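# Place the block onto the bench scale's pan

## Task

Move the block so that it rests on the weighing pan of the bench scale.

## Robot and tools

Robot: two arms, left_arm and right_arm, each with a parallel gripper and a wrist camera (cam_left_wrist, cam_right_wrist). A fixed camera, cam_low, looks over the table from a stand behind the arms. All images are 672x504.

Frames. Scene frame: origin at table-top height midway between the nominal arm bases, +z up, +x out over the table, left_arm on the +y side (image left and right do not follow arm names). Base poses: left_arm (+0.048, +0.357, +0.046) m, quat_wxyz (+1.000, 0, 0, -0.016); right_arm (+0.003, -0.249, +0.022) m, quat_wxyz (+1.000, 0, 0, -0.025). Each arm reports its hand pose, velocities, targets and wrist-camera pose in its own base frame. cam_low and the table use the scene frame. Motion offsets are along the axes of that arm's current Hand target. Gripper: fingers point along its +z, open and close along its y. end_effector_position is the point between the pads, roughly 1 cm short of the fingertips. Printed poses can be wrong by a few cm, more at long reach.

execute_actions(actions, cameras). actions is a list of actions; each action is a list of up to 15 rows, one row per 1/30 s step; a short action repeats its final row until step 15. Every row has 14 numbers in [-1, 1]: dx, dy, dz, rx, ry, rz, opening for left_arm, then the same seven for right_arm. The six pose numbers are an offset, not a pose, measured from that arm's Hand target at the start of the action (every row counts from that same start). Scale: 1.0 = 0.6 m or 180 degrees; rx, ry, rz form a single rotation vector. Sending the same offset again moves the arm further. Six zeros means no new pose request (it does re-request the Hand target, which can close a small gap). opening is absolute: +1 fully open (0.093 m), -1 closed. An empty actions list returns camera images and the scene number and task.

move(target, speed, blend, opening_speed, grip_force, blocking, cameras). target is one 14-number row laid out as above, or a list of up to 15 such rows; every row is an offset from the Hand targets at the move's start, not from the previous row. Paths are straight lines, all arms finish together, capped at 10 s total. speed: m/s, 0.002 to 2.9, default 0.25 (turning up to twice that in rad/s); one value or one per target. blend: corner rounding in m, 0 (default) stops at each point. opening_speed: rate of the commanded opening per second on the -1..+1 scale, at least 0.2. grip_force: newtons per pad, 10 to 50, one value or one per arm; it persists; lower values close slowly. blocking=false returns after about 0.5 s while the move keeps running. Paths ignore obstacles and the other arm; grippers lag and overshoot more at high speed or near full stretch. Do not route a path close past an arm's own base; go around it. The result adds a move: line giving the ending (done, off_target, moving, held, fault) and limits (paced = pose clipped, held = steps withheld). done means at rest within 10 mm and 2 degrees; it says nothing about contact.

wait(seconds): 0 to 3600, lets a running move continue, sends nothing new. stop(): brakes a running move. zoom_image(camera, region): region [x0, y0, x1, y1] in pixels of that camera's newest image, at most 504 by 504. finished_scene(scene): give the current scene number; irreversible, ends the scene, and the block must stay on the pan without the robot.

Results: each arm's end_effector_position (m) and end_effector_quat_wxyz in its base frame; Hand target (last commanded pose after clipping, the base of the next offsets); Tool commands; grip_measured (+1 open, -1 closed; pads meet near -0.94, and each mm of object width adds about 0.0208; may read up to 0.02 high); Joint positions (rad, last entry is the gripper gap in m); Joint torques; Joint velocities (may be omitted or say within noise); possibly MOTOR HOT or FAULT lines. Joint ranges (rad): waist -2.618..3.054, shoulder 0..3.142, elbow 0..3.142 (straight 2.901), wrist pitch -1.571..1.571, wrist yaw -1.571..1.571, wrist roll -2.094..2.094.

Control notes: each step the commanded orientation is limited to 40 degrees from the measured one. Friction and gravity leave the gripper short, low or tilted; check position and tilt after each move and correct by sending the remaining offset. To grip a rigid block, command about 0.41 below the reading for its width and keep sending that value; to release, send well above that reading. Avoid large sudden closing commands, which spike force.

Avoid: dropping the block or releasing it while it moves, letting it leave the table (fail), fast impacts with the scale, table or fixtures, pressing targets far beyond a contact (an arm keeps pushing until commanded back), arm-to-arm contact or closing on the other gripper, strain on wrist-camera cables, and holding stretched or loaded poses long enough to overheat motors (at 90 °C the arm folds and idles). Objects may get small random pushes; the scene keeps running while you think.

Each tool is called after "Emit:" in YAML: its name, and indented under it one key for each argument.

## Session

Emit:
execute_actions:
  actions: []

Scene clock: 0.00 s.
left_arm: end_effector_position=(+0.2450, -0.1662, +0.1074) grip_measured=+1.000 end_effector_quat_wxyz=(+0.428, -0.026, +0.831, -0.355) | right_arm: end_effector_position=(+0.2292, +0.0896, +0.1242) grip_measured=+1.000 end_effector_quat_wxyz=(+0.474, +0.203, +0.820, +0.248)
Joint positions: left_arm=[-0.526 0.857 0.152 0.311 0.124 -0.671 0.093] | right_arm=[0.581 0.421 0.213 -0.258 0.307 0.877 0.093]
Joint velocities: within noise
Joint torques (N m): no reading
Heat: left arm: 33 °C; right arm: 34 °C.
Hand target: left_arm +0.2482, -0.1680, +0.1166; +0.438, -0.024, +0.823, -0.360 | right_arm +0.2309, +0.0907, +0.1319; +0.479, +0.204, +0.815, +0.255
Tool commands: left_gripper/opening=+1.0 right_gripper/opening=+1.0

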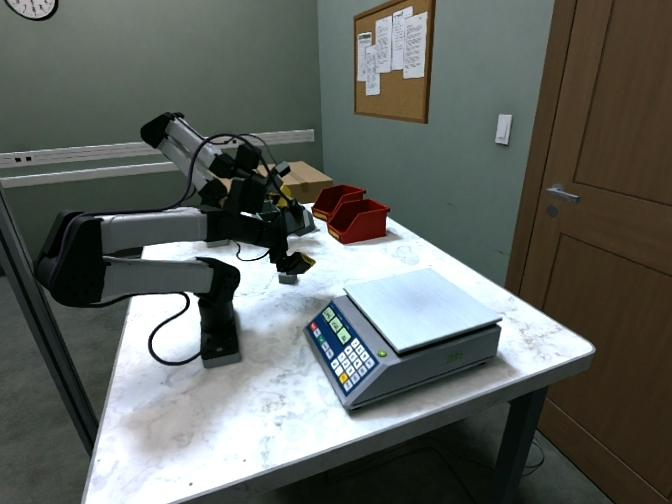

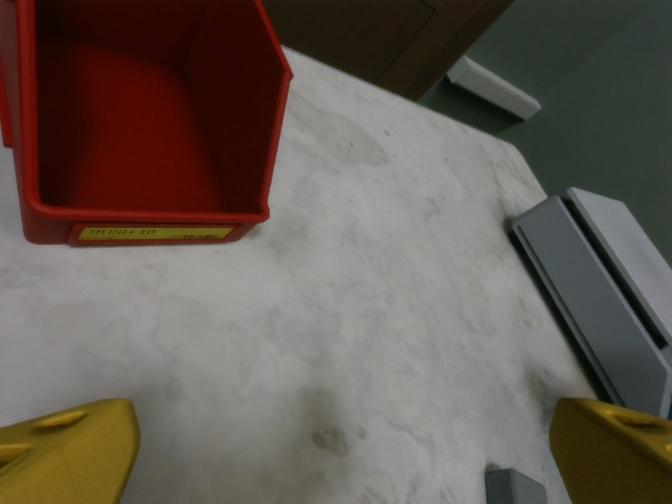

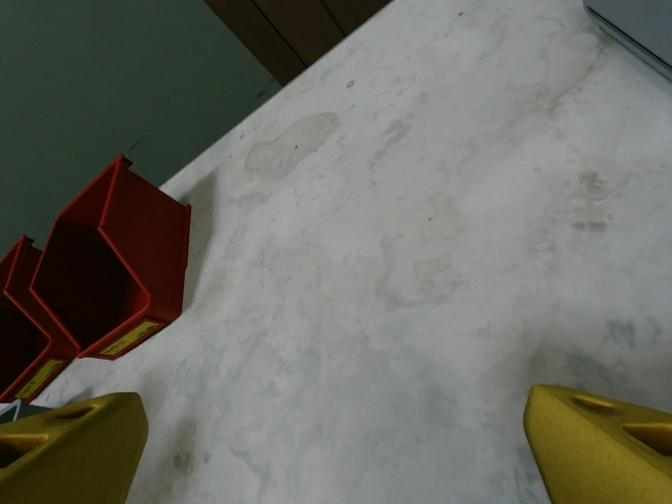

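Emit:
zoom_image:
  camera: "cam_low"
  region: [220, 200, 360, 305]

Emit:
zoom_image:
  camera: "cam_left_wrist"
  region: [440, 404, 600, 504]

Scaled by 3.600 from the camera's image (finer frame: 960x720).

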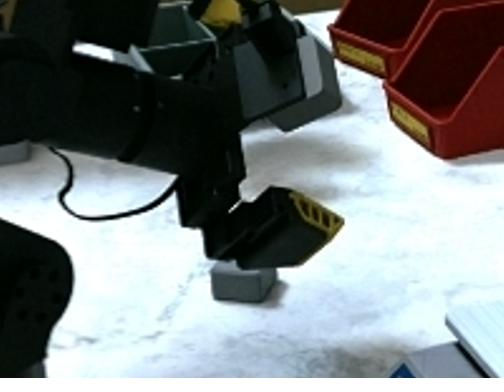

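Scaled by 3.150 from the camera's image (finer frame: 960x720).

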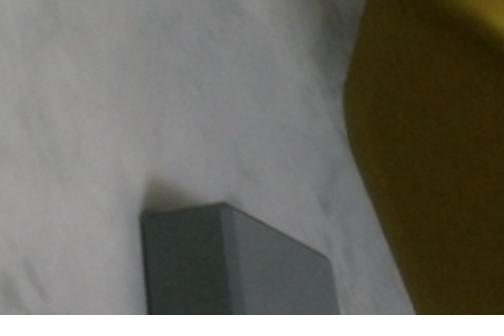

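Emit:
move:
  target: [0,0,0,0,0,0,1,0.0905,0.0723,-0.0415,0.0578,0.380,-0.328,1]
  speed: 0.5
  cameras: ["cam_low","cam_right_wrist"]

Scene clock: 34.07 s.
left_arm: end_effector_position=(+0.2450, -0.1662, +0.1074) grip_measured=+1.000 end_effector_quat_wxyz=(+0.428, -0.026, +0.831, -0.355) | right_arm: end_effector_position=(+0.1822, +0.1478, +0.1242) grip_measured=+1.000 end_effector_quat_wxyz=(-0.010, -0.323, +0.946, +0.005)
Joint positions: left_arm=[-0.526 0.857 0.152 0.311 0.124 -0.671 0.093] | right_arm=[0.67 1.443 1.168 -1.312 -0.015 0.013 0.093]
Joint torques (N m): left_arm=[-0.14 -1.74 10.03 2.53 0 -0.01] | right_arm=[0.65 -3.17 9.09 0.23 0.23 -0.18]
Heat: left arm: 39 °C; right arm: 39 °C.
Hand target: left_arm +0.2482, -0.1680, +0.1166; +0.438, -0.024, +0.823, -0.360 | right_arm +0.1879, +0.1507, +0.1318; +0.000, -0.331, +0.944, +0.000
Off the commanded pose: left_arm 0.010 m, 2 deg | right_arm 0.010 m, 2 deg.
move: done
cam_right_wrist: T_world_to_cam=[[0.59257, -0.80544, -0.0113, 0.01226], [-0.73116, -0.54369, 0.41208, 0.20649], [-0.33805, -0.23592, -0.91108, 0.29632]] pos_world=[0.24388, 0.19205, 0.18501]

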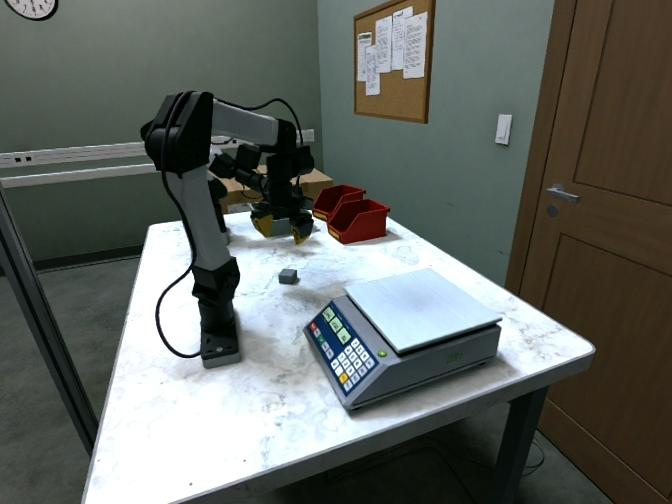

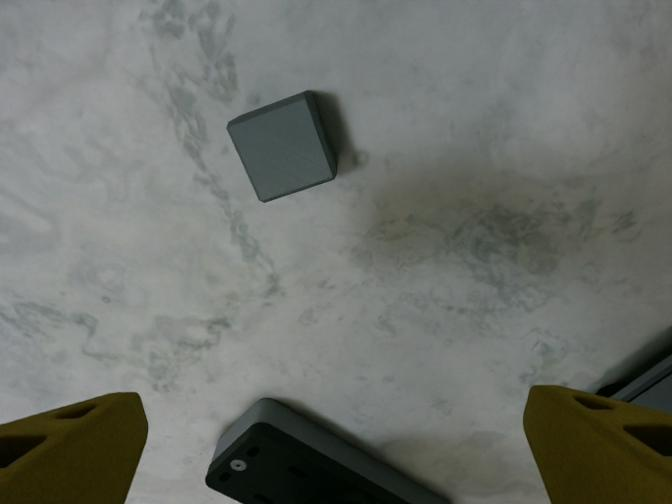

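Emit:
move:
  target: [0,0,0,0,0,0,1,-0.08,0.0385,0.123,0,0,-0.105,1]
  cameras: ["cam_right_wrist"]

Scene clock: 47.90 s.
left_arm: end_effector_position=(+0.2450, -0.1662, +0.1074) grip_measured=+1.000 end_effector_quat_wxyz=(+0.428, -0.026, +0.831, -0.355) | right_arm: end_effector_position=(+0.2100, +0.1992, +0.0623) grip_measured=+1.000 end_effector_quat_wxyz=(-0.002, -0.474, +0.880, +0.006)
Joint positions: left_arm=[-0.526 0.857 0.152 0.311 0.124 -0.671 0.093] | right_arm=[0.751 1.676 1.149 -1.045 -0.013 -0.237 0.093]
Joint torques (N m): left_arm=[-0.02 -1.76 10.04 2.56 0 0.01] | right_arm=[0.51 -5.19 4.89 0.6 0.19 -0.19]
Heat: left arm: 41 °C; right arm: 41 °C.
Hand target: left_arm +0.2482, -0.1680, +0.1166; +0.438, -0.024, +0.823, -0.360 | right_arm +0.2110, +0.1987, +0.0581; +0.000, -0.482, +0.876, +0.000
Off the commanded pose: left_arm 0.010 m, 2 deg | right_arm 0.004 m, 1 deg.
move: done
cam_right_wrist: T_world_to_cam=[[0.82237, -0.56888, -0.00958, -0.059], [-0.5194, -0.75751, 0.39548, 0.27951], [-0.23224, -0.32026, -0.91842, 0.25648]] pos_world=[0.25326, 0.26031, 0.12445]

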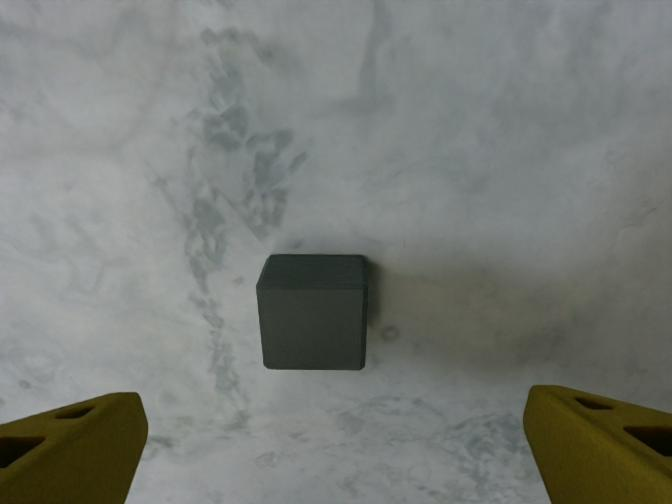

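Emit:
move:
  target: [0,0,0,0,0,0,1,0.0155,0.0145,0.103,0,0,0,1]
  speed: 0.15
  cameras: ["cam_low","cam_right_wrist"]

Scene clock: 55.50 s.
left_arm: end_effector_position=(+0.2450, -0.1662, +0.1074) grip_measured=+1.000 end_effector_quat_wxyz=(+0.428, -0.026, +0.831, -0.355) | right_arm: end_effector_position=(+0.1980, +0.1958, +0.0001) grip_measured=+1.000 end_effector_quat_wxyz=(-0.003, -0.483, +0.875, +0.006)
Joint positions: left_arm=[-0.526 0.857 0.152 0.311 0.124 -0.671 0.093] | right_arm=[0.772 1.737 0.949 -0.785 -0.013 -0.237 0.093]
Joint torques (N m): left_arm=[-0.05 -1.74 10.06 2.56 0.02 0] | right_arm=[0.62 -5 4.52 0.56 0.2 0.07]
Heat: left arm: 42 °C; right arm: 40 °C.
Hand target: left_arm +0.2482, -0.1680, +0.1166; +0.438, -0.024, +0.823, -0.360 | right_arm +0.1986, +0.1955, -0.0039; +0.000, -0.482, +0.876, +0.000
Off the commanded pose: left_arm 0.010 m, 2 deg | right_arm 0.004 m, 1 deg.
move: done
cam_right_wrist: T_world_to_cam=[[0.83368, -0.55215, -0.00989, -0.05713], [-0.50356, -0.76741, 0.39687, 0.29408], [-0.22672, -0.32588, -0.91782, 0.19549]] pos_world=[0.24004, 0.25785, 0.06215]

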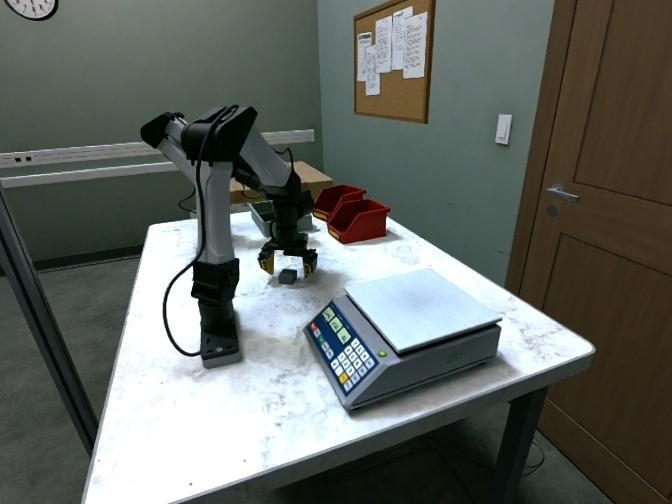

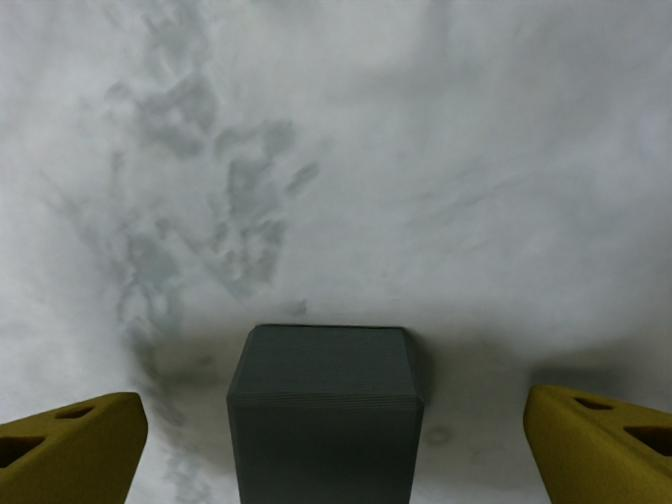

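Emit:
move:
  target:
    - [0,0,0,0,0,0,1,0,0,0.009,0,0,0,1]
    - [0,0,0,0,0,0,1,0,0,0.009,0,0,0,-0.7]
  opening_speed: 1.2
  speed: 0.1
  cameras: ["cam_right_wrist"]

Scene clock: 62.77 s.
left_arm: end_effector_position=(+0.2450, -0.1662, +0.1074) grip_measured=+1.000 end_effector_quat_wxyz=(+0.428, -0.026, +0.831, -0.355) | right_arm: end_effector_position=(+0.1987, +0.1965, -0.0045) grip_measured=-0.239 end_effector_quat_wxyz=(-0.001, -0.483, +0.875, +0.007)
Joint positions: left_arm=[-0.526 0.857 0.152 0.311 0.124 -0.671 0.093] | right_arm=[0.772 1.748 0.94 -0.762 -0.013 -0.237 0.034]
Joint torques (N m): left_arm=[0.05 -1.8 10.07 2.54 0.03 -0.03] | right_arm=[0.62 -4.92 4.31 0.6 0.19 0.07]
Heat: left arm: 42 °C; right arm: 39 °C.
Hand target: left_arm +0.2482, -0.1680, +0.1166; +0.438, -0.024, +0.823, -0.360 | right_arm +0.1986, +0.1955, -0.0092; +0.000, -0.482, +0.876, +0.000
Off the commanded pose: left_arm 0.010 m, 2 deg | right_arm 0.005 m, 1 deg.
move: done
cam_right_wrist: T_world_to_cam=[[0.83367, -0.55218, -0.00908, -0.05738], [-0.50471, -0.76846, 0.39337, 0.29734], [-0.22419, -0.32335, -0.91934, 0.19062]] pos_world=[0.24064, 0.25845, 0.05776]

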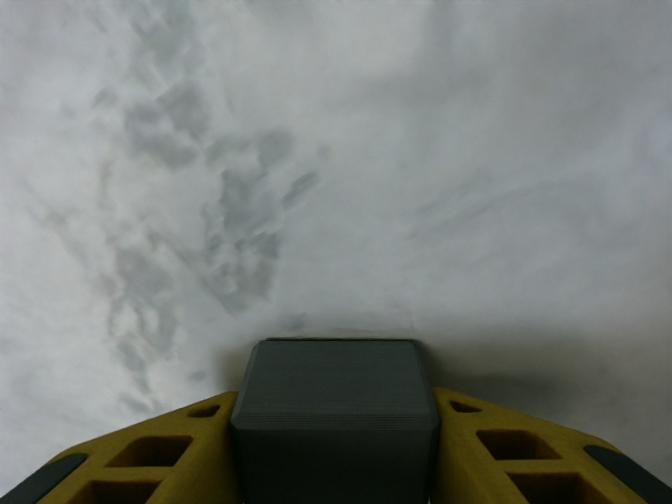

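Emit:
move:
  target:
    - [0,0,0,0,0,0,1,0,0,-0.3,0,0,0,-0.7]
    - [0,0,0,0,0,0,1,0.342,-0.584,-0.349,0,0,0.376,-0.7]
  blend: [0.05,0]
  speed: 0.4
  cameras: ["cam_low","cam_right_wrist"]

Scene clock: 74.27 s.
left_arm: end_effector_position=(+0.2450, -0.1662, +0.1074) grip_measured=+1.000 end_effector_quat_wxyz=(+0.428, -0.026, +0.831, -0.355) | right_arm: end_effector_position=(+0.3807, -0.1641, +0.1937) grip_measured=-0.251 end_effector_quat_wxyz=(+0.065, +0.083, +0.994, -0.017)
Joint positions: left_arm=[-0.526 0.857 0.152 0.311 0.124 -0.671 0.093] | right_arm=[-0.411 2.067 2.185 -1.554 -0.009 -0.243 0.033]
Joint torques (N m): left_arm=[-0.05 -1.78 10 2.56 0.02 -0.02] | right_arm=[0.5 -7.97 8.87 0.56 0.15 0.08]
Heat: left arm: 43 °C; right arm: 39 °C.
Hand target: left_arm +0.2482, -0.1680, +0.1166; +0.438, -0.024, +0.823, -0.360 | right_arm +0.3845, -0.1655, +0.2004; +0.000, +0.088, +0.996, +0.000
Off the commanded pose: left_arm 0.010 m, 2 deg | right_arm 0.008 m, 8 deg.
joint sent to its limit (right arm) — joint 4 (wrist pitch), lower limit. The joint targets are off in orientation, not in position.
move: off_target (right_arm)
cam_right_wrist: T_world_to_cam=[[-0.19071, -0.98135, 0.02406, -0.09329], [-0.94346, 0.19, 0.27164, 0.38185], [-0.27114, 0.0291, -0.9621, 0.38095]] pos_world=[0.44576, -0.17519, 0.26503]

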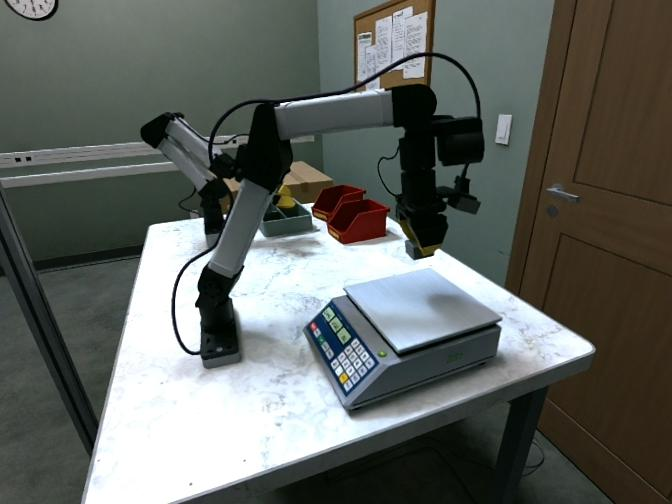

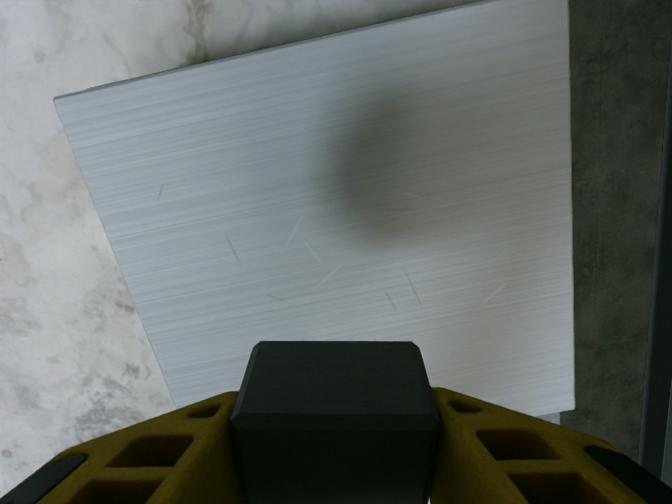

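Emit:
move:
  target: [0,0,0,0,0,0,1,-0.016,0.01,0.14,0,0,0,-0.7]
  cameras: ["cam_low","cam_right_wrist"]

Emit:
zoom_image:
  camera: "cam_low"
  region: [330, 190, 510, 370]

Scene clock: 81.90 s.
left_arm: end_effector_position=(+0.2450, -0.1662, +0.1074) grip_measured=+1.000 end_effector_quat_wxyz=(+0.428, -0.026, +0.831, -0.355) | right_arm: end_effector_position=(+0.3914, -0.1607, +0.1144) grip_measured=-0.251 end_effector_quat_wxyz=(-0.008, +0.085, +0.996, +0.007)
Joint positions: left_arm=[-0.526 0.857 0.152 0.311 0.124 -0.671 0.093] | right_arm=[-0.393 2.211 2.096 -1.476 -0.009 -0.223 0.033]
Joint torques (N m): left_arm=[0.01 -1.73 10.03 2.57 0.01 -0.01] | right_arm=[0.62 -10.26 6.01 0.51 0.15 0.11]
Heat: left arm: 44 °C; right arm: 40 °C.
Hand target: left_arm +0.2482, -0.1680, +0.1166; +0.438, -0.024, +0.823, -0.360 | right_arm +0.3951, -0.1612, +0.1164; +0.000, +0.088, +0.996, +0.000
Off the commanded pose: left_arm 0.010 m, 2 deg | right_arm 0.004 m, 1 deg.
move: done
cam_right_wrist: T_world_to_cam=[[-0.19153, -0.98145, -0.00912, -0.08191], [-0.89453, 0.17072, 0.41312, 0.37444], [-0.4039, 0.08728, -0.91063, 0.36299]] pos_world=[0.46587, -0.176, 0.17511]

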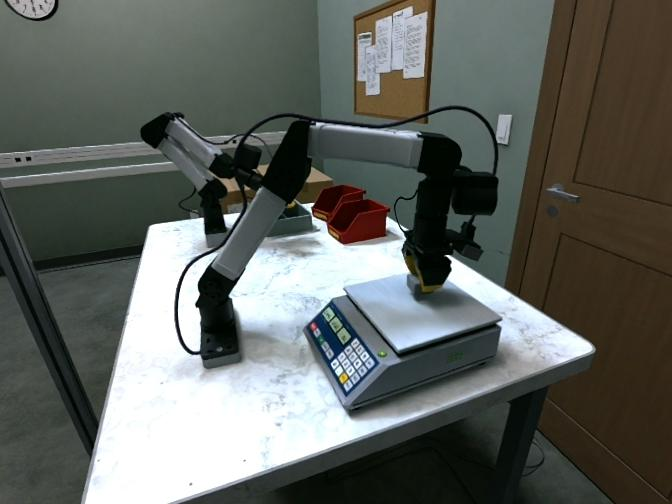

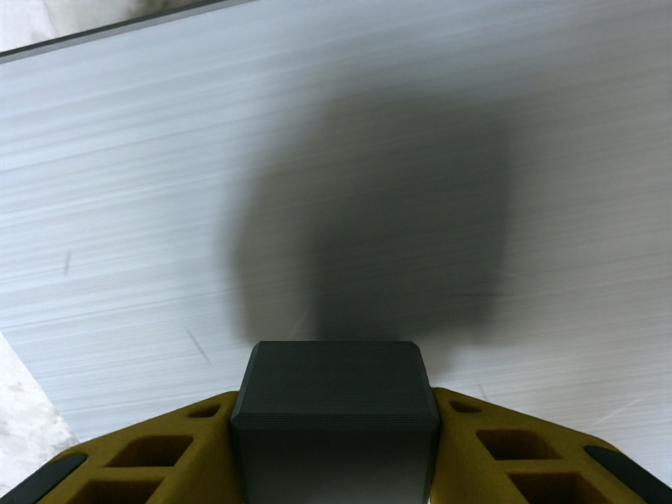

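Scaled by 2.800 from the camera's image (finer frame: 960x720).

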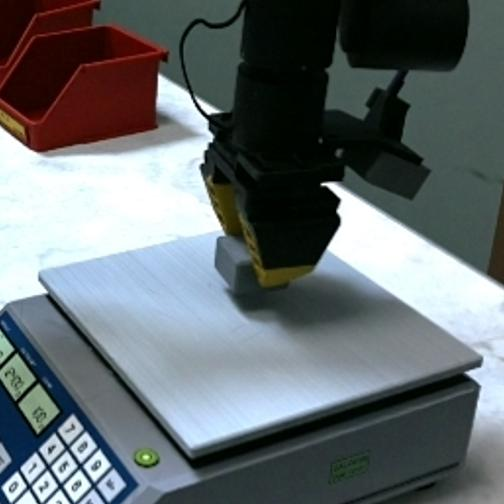

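Emit:
move:
  target: [0,0,0,0,0,0,1,0,-0.025,0.037,0,0,0,-0.7]
  speed: 0.1
  cameras: ["cam_low"]

Emit:
zoom_image:
  camera: "cam_low"
  region: [385, 240, 475, 320]

Scene clock: 86.53 s.
left_arm: end_effector_position=(+0.2450, -0.1662, +0.1074) grip_measured=+1.000 end_effector_quat_wxyz=(+0.428, -0.026, +0.831, -0.355) | right_arm: end_effector_position=(+0.3909, -0.1708, +0.0999) grip_measured=-0.251 end_effector_quat_wxyz=(-0.004, +0.091, +0.996, +0.006)
Joint positions: left_arm=[-0.526 0.857 0.152 0.311 0.124 -0.671 0.093] | right_arm=[-0.415 2.211 2.038 -1.41 -0.009 -0.233 0.033]
Joint torques (N m): left_arm=[-0.08 -1.76 10.06 2.56 0.01 -0.02] | right_arm=[-0.46 -9.58 4.37 0.73 0.13 -0.2]
Heat: left arm: 44 °C; right arm: 40 °C.
Hand target: left_arm +0.2482, -0.1680, +0.1166; +0.438, -0.024, +0.823, -0.360 | right_arm +0.3924, -0.1760, +0.0942; +0.000, +0.088, +0.996, +0.000
Off the commanded pose: left_arm 0.010 m, 2 deg | right_arm 0.008 m, 1 deg.
move: done

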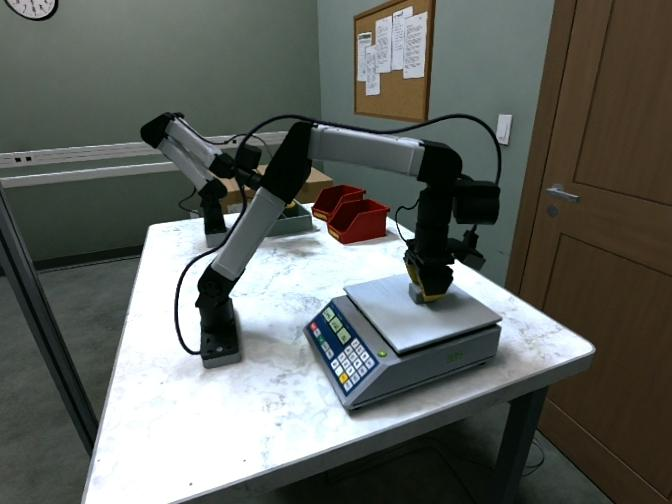

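Scaled by 5.600 from the camera's image (finer frame: 960x720).

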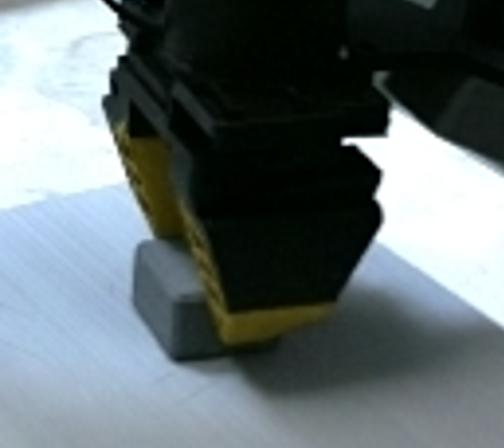

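Emit:
move:
  target: [0,0,0,0,0,0,1,0,0,0.012,0,0,0,-0.7]
  speed: 0.05

Scene clock: 89.20 s.
left_arm: end_effector_position=(+0.2450, -0.1662, +0.1074) grip_measured=+1.000 end_effector_quat_wxyz=(+0.428, -0.026, +0.831, -0.355) | right_arm: end_effector_position=(+0.3908, -0.1707, +0.0989) grip_measured=-0.251 end_effector_quat_wxyz=(-0.001, +0.091, +0.996, +0.005)
Joint positions: left_arm=[-0.526 0.857 0.152 0.311 0.124 -0.671 0.093] | right_arm=[-0.415 2.203 2.022 -1.396 -0.009 -0.233 0.033]
Joint torques (N m): left_arm=[-0.05 -1.73 9.99 2.57 0.01 -0.02] | right_arm=[-0.49 -9.02 3.11 0.92 0.15 -0.19]
Heat: left arm: 44 °C; right arm: 40 °C.
Hand target: left_arm +0.2482, -0.1680, +0.1166; +0.438, -0.024, +0.823, -0.360 | right_arm +0.3924, -0.1760, +0.0869; +0.000, +0.088, +0.996, +0.000
Off the commanded pose: left_arm 0.010 m, 2 deg | right_arm 0.013 m, 1 deg.
move: off_target (right_arm)

Emit:
move:
  target:
    - [0,0,0,0,0,0,1,0,0.009,-0.013,0,0,0,-0.7]
    - [0,0,0,0,0,0,1,0,0.009,-0.013,0,0,0,0.5]
    - [0,0,0,0,0,0,1,0,0.009,-0.2,0,0,0,0.5]
  opening_speed: 1.2
  speed: [0.1,0.1,0.2]
  cameras: ["cam_low","cam_right_wrist"]

Scene clock: 96.57 s.
left_arm: end_effector_position=(+0.2450, -0.1662, +0.1074) grip_measured=+1.000 end_effector_quat_wxyz=(+0.428, -0.026, +0.831, -0.355) | right_arm: end_effector_position=(+0.3934, -0.1719, +0.1878) grip_measured=+0.498 end_effector_quat_wxyz=(+0.069, +0.090, +0.993, -0.019)
Joint positions: left_arm=[-0.526 0.857 0.152 0.311 0.124 -0.671 0.093] | right_arm=[-0.415 2.125 2.249 -1.551 -0.009 -0.233 0.069]
Joint torques (N m): left_arm=[-0.06 -1.77 9.94 2.55 0.04 -0.01] | right_arm=[0.64 -11.43 8.28 0.56 0.15 -0.04]
Heat: left arm: 45 °C; right arm: 41 °C.
Hand target: left_arm +0.2482, -0.1680, +0.1166; +0.438, -0.024, +0.823, -0.360 | right_arm +0.3933, -0.1706, +0.2071; +0.000, +0.088, +0.996, +0.000
Off the commanded pose: left_arm 0.010 m, 2 deg | right_arm 0.019 m, 8 deg.
joint sent to its limit (right arm) — joint 4 (wrist pitch), lower limit. The joint targets are off in orientation, not in position.
move: off_target (right_arm)
cam_right_wrist: T_world_to_cam=[[-0.20508, -0.97843, 0.02492, -0.09235], [-0.94283, 0.20432, 0.26332, 0.40071], [-0.26273, 0.03051, -0.96439, 0.37636]] pos_world=[0.45774, -0.18371, 0.25975]

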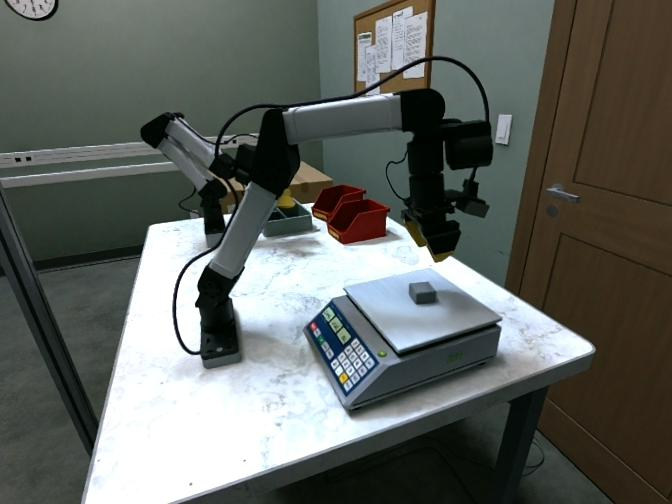

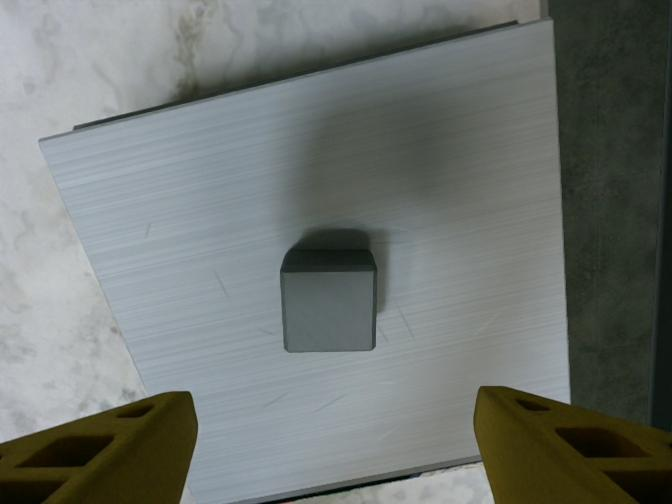

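Emit:
finished_scene:
  scene: 1

The scene is finished: the task was done.


## Next scene

The same job, from a new start.

Emit:
execute_actions:
  actions: []

Scene clock: 0.00 s.
left_arm: end_effector_position=(+0.2582, +0.0060, +0.1837) grip_measured=+1.000 end_effector_quat_wxyz=(+0.519, -0.149, +0.841, +0.037) | right_arm: end_effector_position=(+0.2336, -0.0194, +0.2170) grip_measured=+1.000 end_effector_quat_wxyz=(+0.562, -0.030, +0.826, -0.038)
Joint positions: left_arm=[-0.264 0.61 0.505 -0.43 -0.45 -0.355 0.093] | right_arm=[-0.185 0.384 0.523 -0.517 -0.143 -0.161 0.093]
Joint velocities: within noise
Joint torques (N m): no reading
Heat: left arm: 31 °C; right arm: 32 °C.
Hand target: left_arm +0.2599, +0.0057, +0.1909; +0.527, -0.151, +0.836, +0.034 | right_arm +0.2345, -0.0196, +0.2249; +0.570, -0.031, +0.820, -0.040
Tool commands: left_gripper/opening=+1.0 right_gripper/opening=+1.0
camera_calibration:
cam_left_wrist: T_world_to_cam=[[0.28487, -0.95491, 0.08362, -0.0811], [-0.74679, -0.27578, -0.60518, 0.343], [0.60096, 0.10995, -0.79168, 0.07512]] pos_world=[0.23411, 0.00889, 0.27383]
cam_right_wrist: T_world_to_cam=[[-0.0055, -0.997, 0.07722, -0.03504], [-0.70569, -0.05084, -0.7067, 0.36145], [0.7085, -0.05838, -0.70329, 0.07262]] pos_world=[0.20343, -0.01232, 0.30921]

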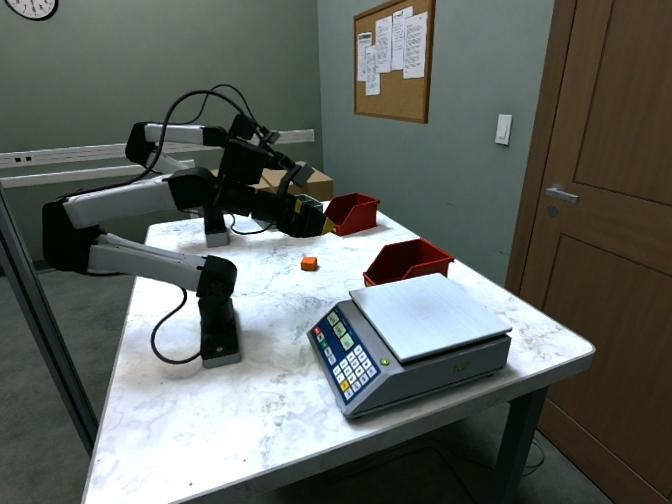

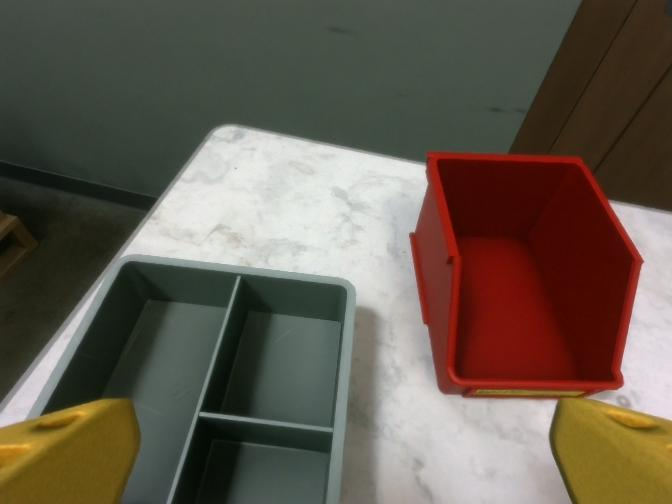

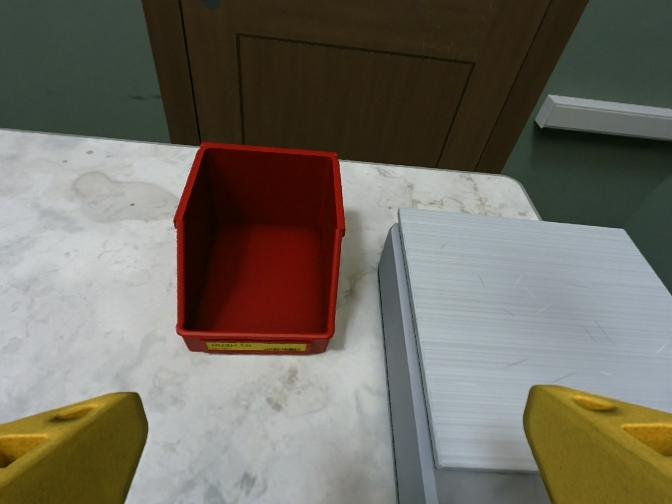

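Emit:
move:
  target: [0,0,0,0,0,0,1,0.065,0.403,0.116,-0.1534,0.361,-0.1632,1]
  speed: 0.5
  cameras: ["cam_right_wrist"]

Scene clock: 12.40 s.
left_arm: end_effector_position=(+0.2582, +0.0060, +0.1837) grip_measured=+1.000 end_effector_quat_wxyz=(+0.519, -0.149, +0.841, +0.037) | right_arm: end_effector_position=(+0.2829, +0.2079, +0.1338) grip_measured=+1.000 end_effector_quat_wxyz=(-0.004, -0.318, +0.948, -0.012)
Joint positions: left_arm=[-0.264 0.61 0.505 -0.43 -0.45 -0.355 0.093] | right_arm=[0.643 1.89 1.697 -1.394 0.02 -0.004 0.093]
Joint torques (N m): left_arm=[-0.06 -0.29 10.26 2.4 -0.17 -0.07] | right_arm=[0.39 -6.61 9.25 0.19 -0.09 -0.19]
Heat: left arm: 34 °C; right arm: 36 °C.
Hand target: left_arm +0.2599, +0.0057, +0.1909; +0.527, -0.151, +0.836, +0.034 | right_arm +0.2851, +0.2152, +0.1402; +0.000, -0.325, +0.946, +0.000
Off the commanded pose: left_arm 0.007 m, 1 deg | right_arm 0.010 m, 2 deg.
move: done
cam_right_wrist: T_world_to_cam=[[0.58516, -0.81057, 0.02379, -0.0004], [-0.74487, -0.52568, 0.41088, 0.3092], [-0.32055, -0.25815, -0.91138, 0.35296]] pos_world=[0.34369, 0.25333, 0.19465]

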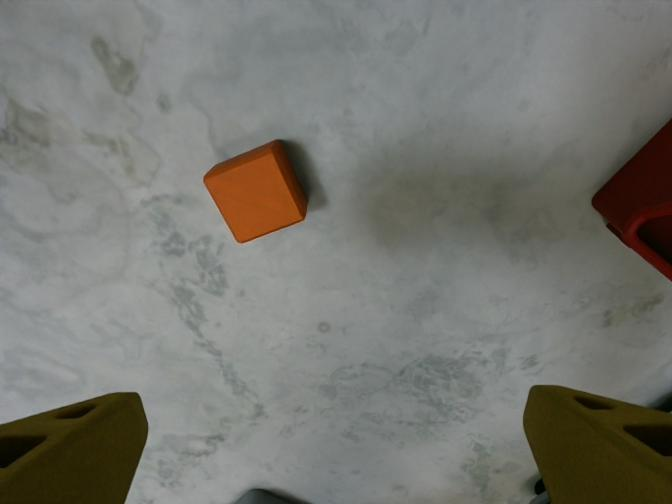

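Emit:
move:
  target:
    - [0,0,0,0,0,0,1,-0.0173,0.052,0.133,0,0,-0.108,1]
    - [0,0,0,0,0,0,1,-0.0173,0.052,0.245,0,0,-0.108,1]
  speed: [0.25,0.15]
  blend: [0.01,0]
  cameras: ["cam_right_wrist"]

Scene clock: 21.20 s.
left_arm: end_effector_position=(+0.2582, +0.0060, +0.1837) grip_measured=+1.000 end_effector_quat_wxyz=(+0.519, -0.149, +0.841, +0.037) | right_arm: end_effector_position=(+0.2766, +0.2426, -0.0029) grip_measured=+1.000 end_effector_quat_wxyz=(+0.001, -0.474, +0.881, -0.010)
Joint positions: left_arm=[-0.264 0.61 0.505 -0.43 -0.45 -0.355 0.093] | right_arm=[0.729 2.047 1.361 -0.888 0.019 -0.258 0.093]
Joint torques (N m): left_arm=[0.01 -0.36 10.24 2.4 -0.17 -0.08] | right_arm=[0.35 -7.73 4.97 0.55 -0.1 -0.19]
Heat: left arm: 36 °C; right arm: 37 °C.
Hand target: left_arm +0.2599, +0.0057, +0.1909; +0.527, -0.151, +0.836, +0.034 | right_arm +0.2743, +0.2463, -0.0067; +0.001, -0.480, +0.877, +0.000
Off the commanded pose: left_arm 0.007 m, 1 deg | right_arm 0.006 m, 1 deg.
move: done
cam_right_wrist: T_world_to_cam=[[0.82137, -0.56998, 0.02171, -0.08905], [-0.52883, -0.74672, 0.40342, 0.3728], [-0.21373, -0.34284, -0.91476, 0.22632]] pos_world=[0.31866, 0.30521, 0.05856]

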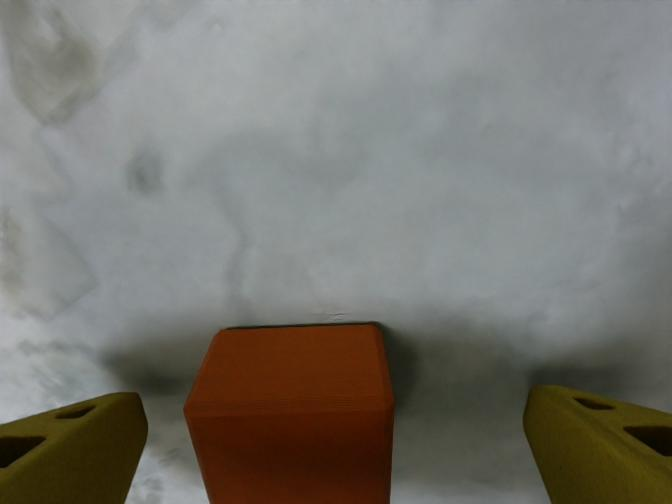

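Emit:
move:
  target:
    - [0,0,0,0,0,0,1,0,0.017,0.004,0,0,0,1]
    - [0,0,0,0,0,0,1,0,0.017,0.004,0,0,0,-0.7]
    - [0,0,0,0,0,0,1,0,0.017,-0.345,0,0,0,-0.7]
  opening_speed: 1.2
  speed: [0.1,0.1,0.3]
  cameras: ["cam_low","cam_right_wrist"]

Scene clock: 28.70 s.
left_arm: end_effector_position=(+0.2582, +0.0060, +0.1837) grip_measured=+1.000 end_effector_quat_wxyz=(+0.519, -0.149, +0.841, +0.037) | right_arm: end_effector_position=(+0.2687, +0.2490, +0.1861) grip_measured=-0.250 end_effector_quat_wxyz=(+0.025, -0.484, +0.875, -0.003)
Joint positions: left_arm=[-0.264 0.61 0.505 -0.43 -0.45 -0.355 0.093] | right_arm=[0.756 1.925 1.955 -1.552 0.018 -0.255 0.033]
Joint torques (N m): left_arm=[-0.1 -0.32 10.15 2.42 -0.18 -0.07] | right_arm=[0.35 -9.59 7.65 0.36 -0.08 0.08]
Heat: left arm: 37 °C; right arm: 37 °C.
Hand target: left_arm +0.2599, +0.0057, +0.1909; +0.527, -0.151, +0.836, +0.034 | right_arm +0.2654, +0.2516, +0.2001; +0.000, -0.480, +0.877, +0.000
Off the commanded pose: left_arm 0.007 m, 1 deg | right_arm 0.015 m, 3 deg.
joint sent to its limit (right arm) — joint 4 (wrist pitch), lower limit. The joint targets are off in orientation, not in position.
move: off_target (right_arm)
cam_right_wrist: T_world_to_cam=[[0.83369, -0.55128, 0.0325, -0.09305], [-0.52474, -0.77246, 0.35772, 0.311], [-0.1721, -0.31528, -0.93326, 0.38509]] pos_world=[0.30704, 0.31035, 0.25117]

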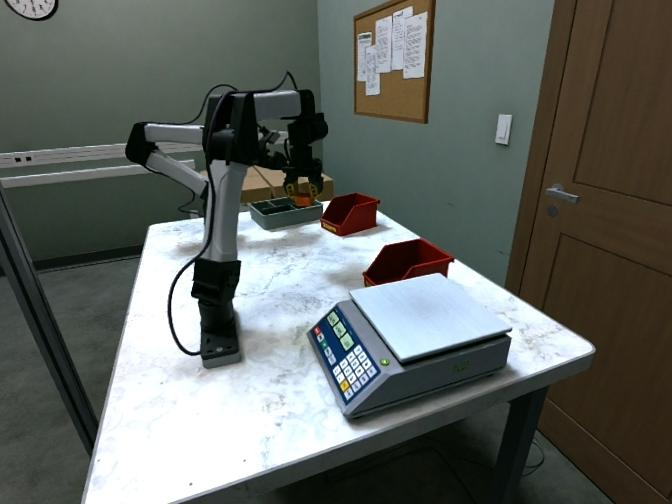

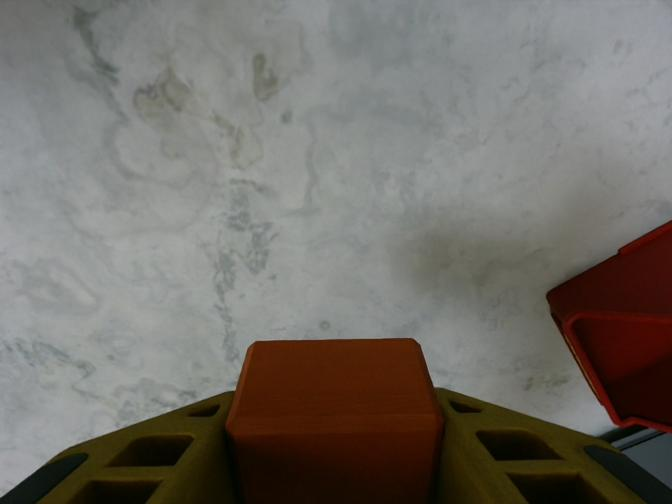

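Emit:
move:
  target:
    - [0,0,0,0,0,0,1,0.501,-0.574,0,0,0,0.376,-0.7]
    - [0,0,0,0,0,0,1,0.501,-0.574,0.14,0,0,0.376,-0.7]
  blend: [0.03,0]
  speed: [0.4,0.2]
  cameras: ["cam_low","cam_right_wrist"]

Emit:
zoom_image:
  camera: "cam_low"
  region: [330, 220, 520, 370]

Scene clock: 37.37 s.
left_arm: end_effector_position=(+0.2582, +0.0060, +0.1837) grip_measured=+1.000 end_effector_quat_wxyz=(+0.519, -0.149, +0.841, +0.037) | right_arm: end_effector_position=(+0.3904, -0.1900, +0.1181) grip_measured=-0.251 end_effector_quat_wxyz=(-0.004, +0.086, +0.996, -0.002)
Joint positions: left_arm=[-0.264 0.61 0.505 -0.43 -0.45 -0.355 0.093] | right_arm=[-0.45 2.256 2.186 -1.507 0.007 -0.277 0.033]
Joint torques (N m): left_arm=[-0.06 -0.25 10.3 2.4 -0.19 -0.07] | right_arm=[0.73 -9.85 5.34 0.48 0 0.11]
Heat: left arm: 38 °C; right arm: 38 °C.
Hand target: left_arm +0.2599, +0.0057, +0.1909; +0.527, -0.151, +0.836, +0.034 | right_arm +0.3938, -0.1870, +0.1160; +0.000, +0.089, +0.996, +0.000
Off the commanded pose: left_arm 0.007 m, 1 deg | right_arm 0.005 m, 1 deg.
move: done
cam_right_wrist: T_world_to_cam=[[-0.19469, -0.98083, 0.0084, -0.11147], [-0.89647, 0.18141, 0.40426, 0.38086], [-0.39804, 0.07117, -0.9146, 0.36363]] pos_world=[0.46447, -0.2043, 0.17955]

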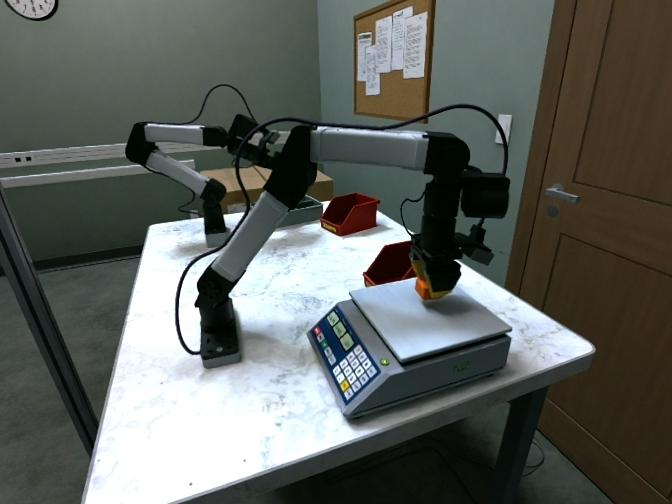

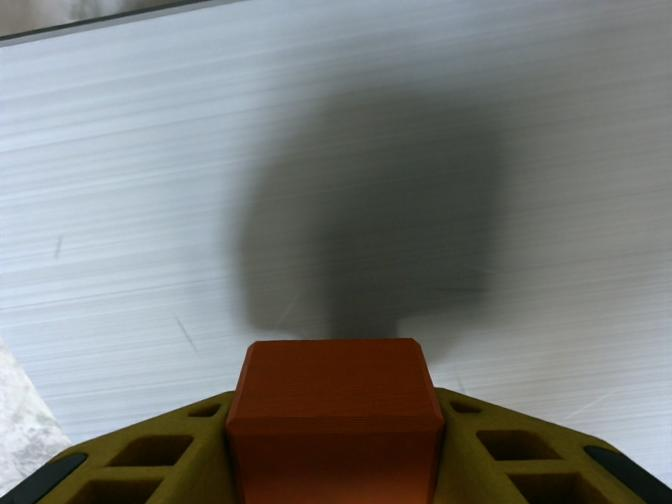

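Scaled by 2.653 from the camera's image (finer frame: 960x720).

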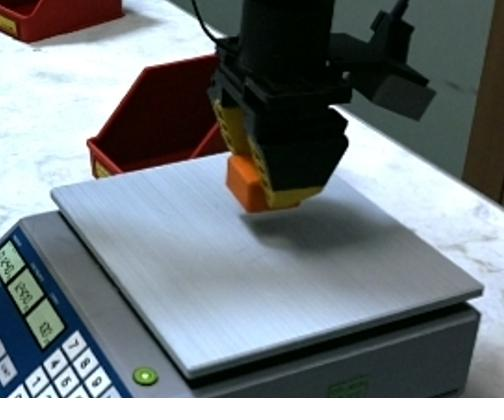

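Emit:
move:
  target: [0,0,0,0,0,0,1,0,0,0.041,0,0,0,-0.7]
  speed: 0.07
  cameras: ["cam_low"]

Emit:
zoom_image:
  camera: "cam_low"
  region: [390, 250, 480, 330]

Scene clock: 41.23 s.
left_arm: end_effector_position=(+0.2582, +0.0060, +0.1837) grip_measured=+1.000 end_effector_quat_wxyz=(+0.519, -0.149, +0.841, +0.037) | right_arm: end_effector_position=(+0.3873, -0.1885, +0.0974) grip_measured=-0.251 end_effector_quat_wxyz=(-0.012, +0.088, +0.996, +0.001)
Joint positions: left_arm=[-0.264 0.61 0.505 -0.43 -0.45 -0.355 0.093] | right_arm=[-0.45 2.247 2.087 -1.435 0.007 -0.275 0.033]
Joint torques (N m): left_arm=[-0.1 -0.35 10.26 2.42 -0.18 -0.06] | right_arm=[0.72 -10.28 3.6 0.88 0 0.06]
Heat: left arm: 39 °C; right arm: 37 °C.
Hand target: left_arm +0.2599, +0.0057, +0.1909; +0.527, -0.151, +0.836, +0.034 | right_arm +0.3939, -0.1871, +0.0915; +0.000, +0.089, +0.996, +0.000
Off the commanded pose: left_arm 0.007 m, 1 deg | right_arm 0.009 m, 1 deg.
move: done

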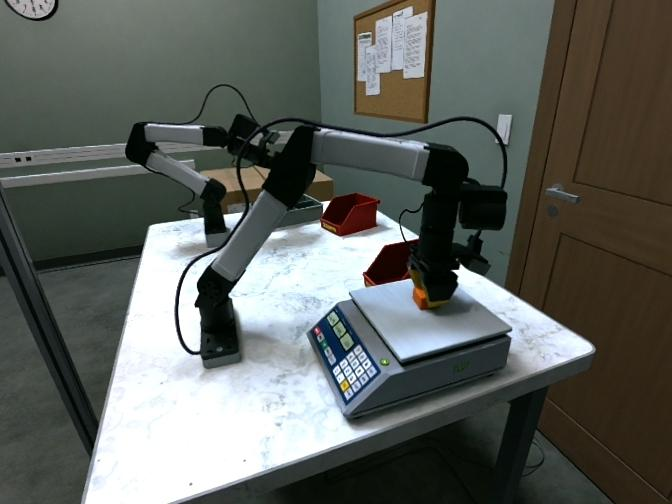

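Scaled by 5.600 from the camera's image (finer frame: 960x720).

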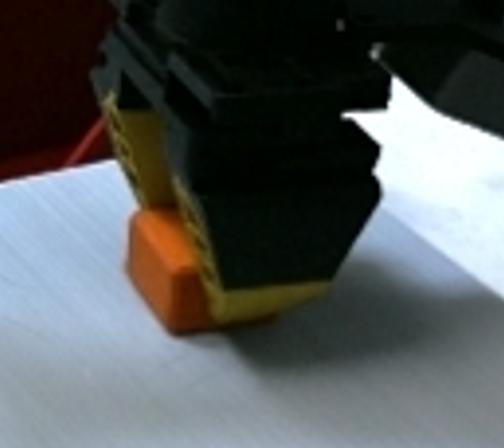

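Emit:
move:
  target:
    - [0,0,0,0,0,0,1,0.009,0,-0.004,0,0,0,-0.7]
    - [0,0,0,0,0,0,1,0.009,0,-0.004,0,0,0,0.5]
    - [0,0,0,0,0,0,1,0.009,0,-0.17,0,0,0,0.5]
  opening_speed: 1.2
  speed: [0.1,0.1,0.2]
  cameras: ["cam_low"]

Scene clock: 48.70 s.
left_arm: end_effector_position=(+0.2582, +0.0060, +0.1837) grip_measured=+1.000 end_effector_quat_wxyz=(+0.519, -0.149, +0.841, +0.037) | right_arm: end_effector_position=(+0.3898, -0.1821, +0.1695) grip_measured=+0.498 end_effector_quat_wxyz=(+0.046, +0.082, +0.995, -0.013)
Joint positions: left_arm=[-0.264 0.61 0.505 -0.43 -0.45 -0.355 0.093] | right_arm=[-0.44 2.164 2.24 -1.553 -0.008 -0.275 0.069]
Joint torques (N m): left_arm=[-0.08 -0.36 10.32 2.41 -0.17 -0.06] | right_arm=[-0.59 -12.42 8.54 0.42 0.13 0.05]
Heat: left arm: 39 °C; right arm: 40 °C.
Hand target: left_arm +0.2599, +0.0057, +0.1909; +0.527, -0.151, +0.836, +0.034 | right_arm +0.3885, -0.1862, +0.1935; +0.000, +0.090, +0.996, +0.000
Off the commanded pose: left_arm 0.007 m, 1 deg | right_arm 0.024 m, 5 deg.
joint sent to its limit (right arm) — joint 4 (wrist pitch), lower limit. The joint targets are off in orientation, not in position.
move: off_target (right_arm)

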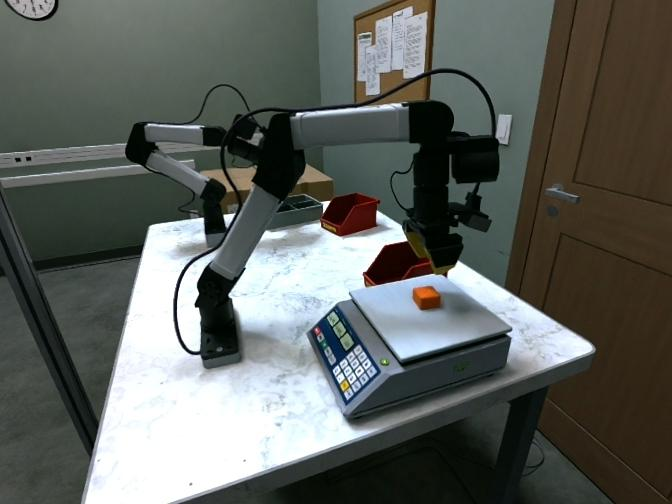

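Emit:
finished_scene:
  scene: 2

The scene is finished: the task was done.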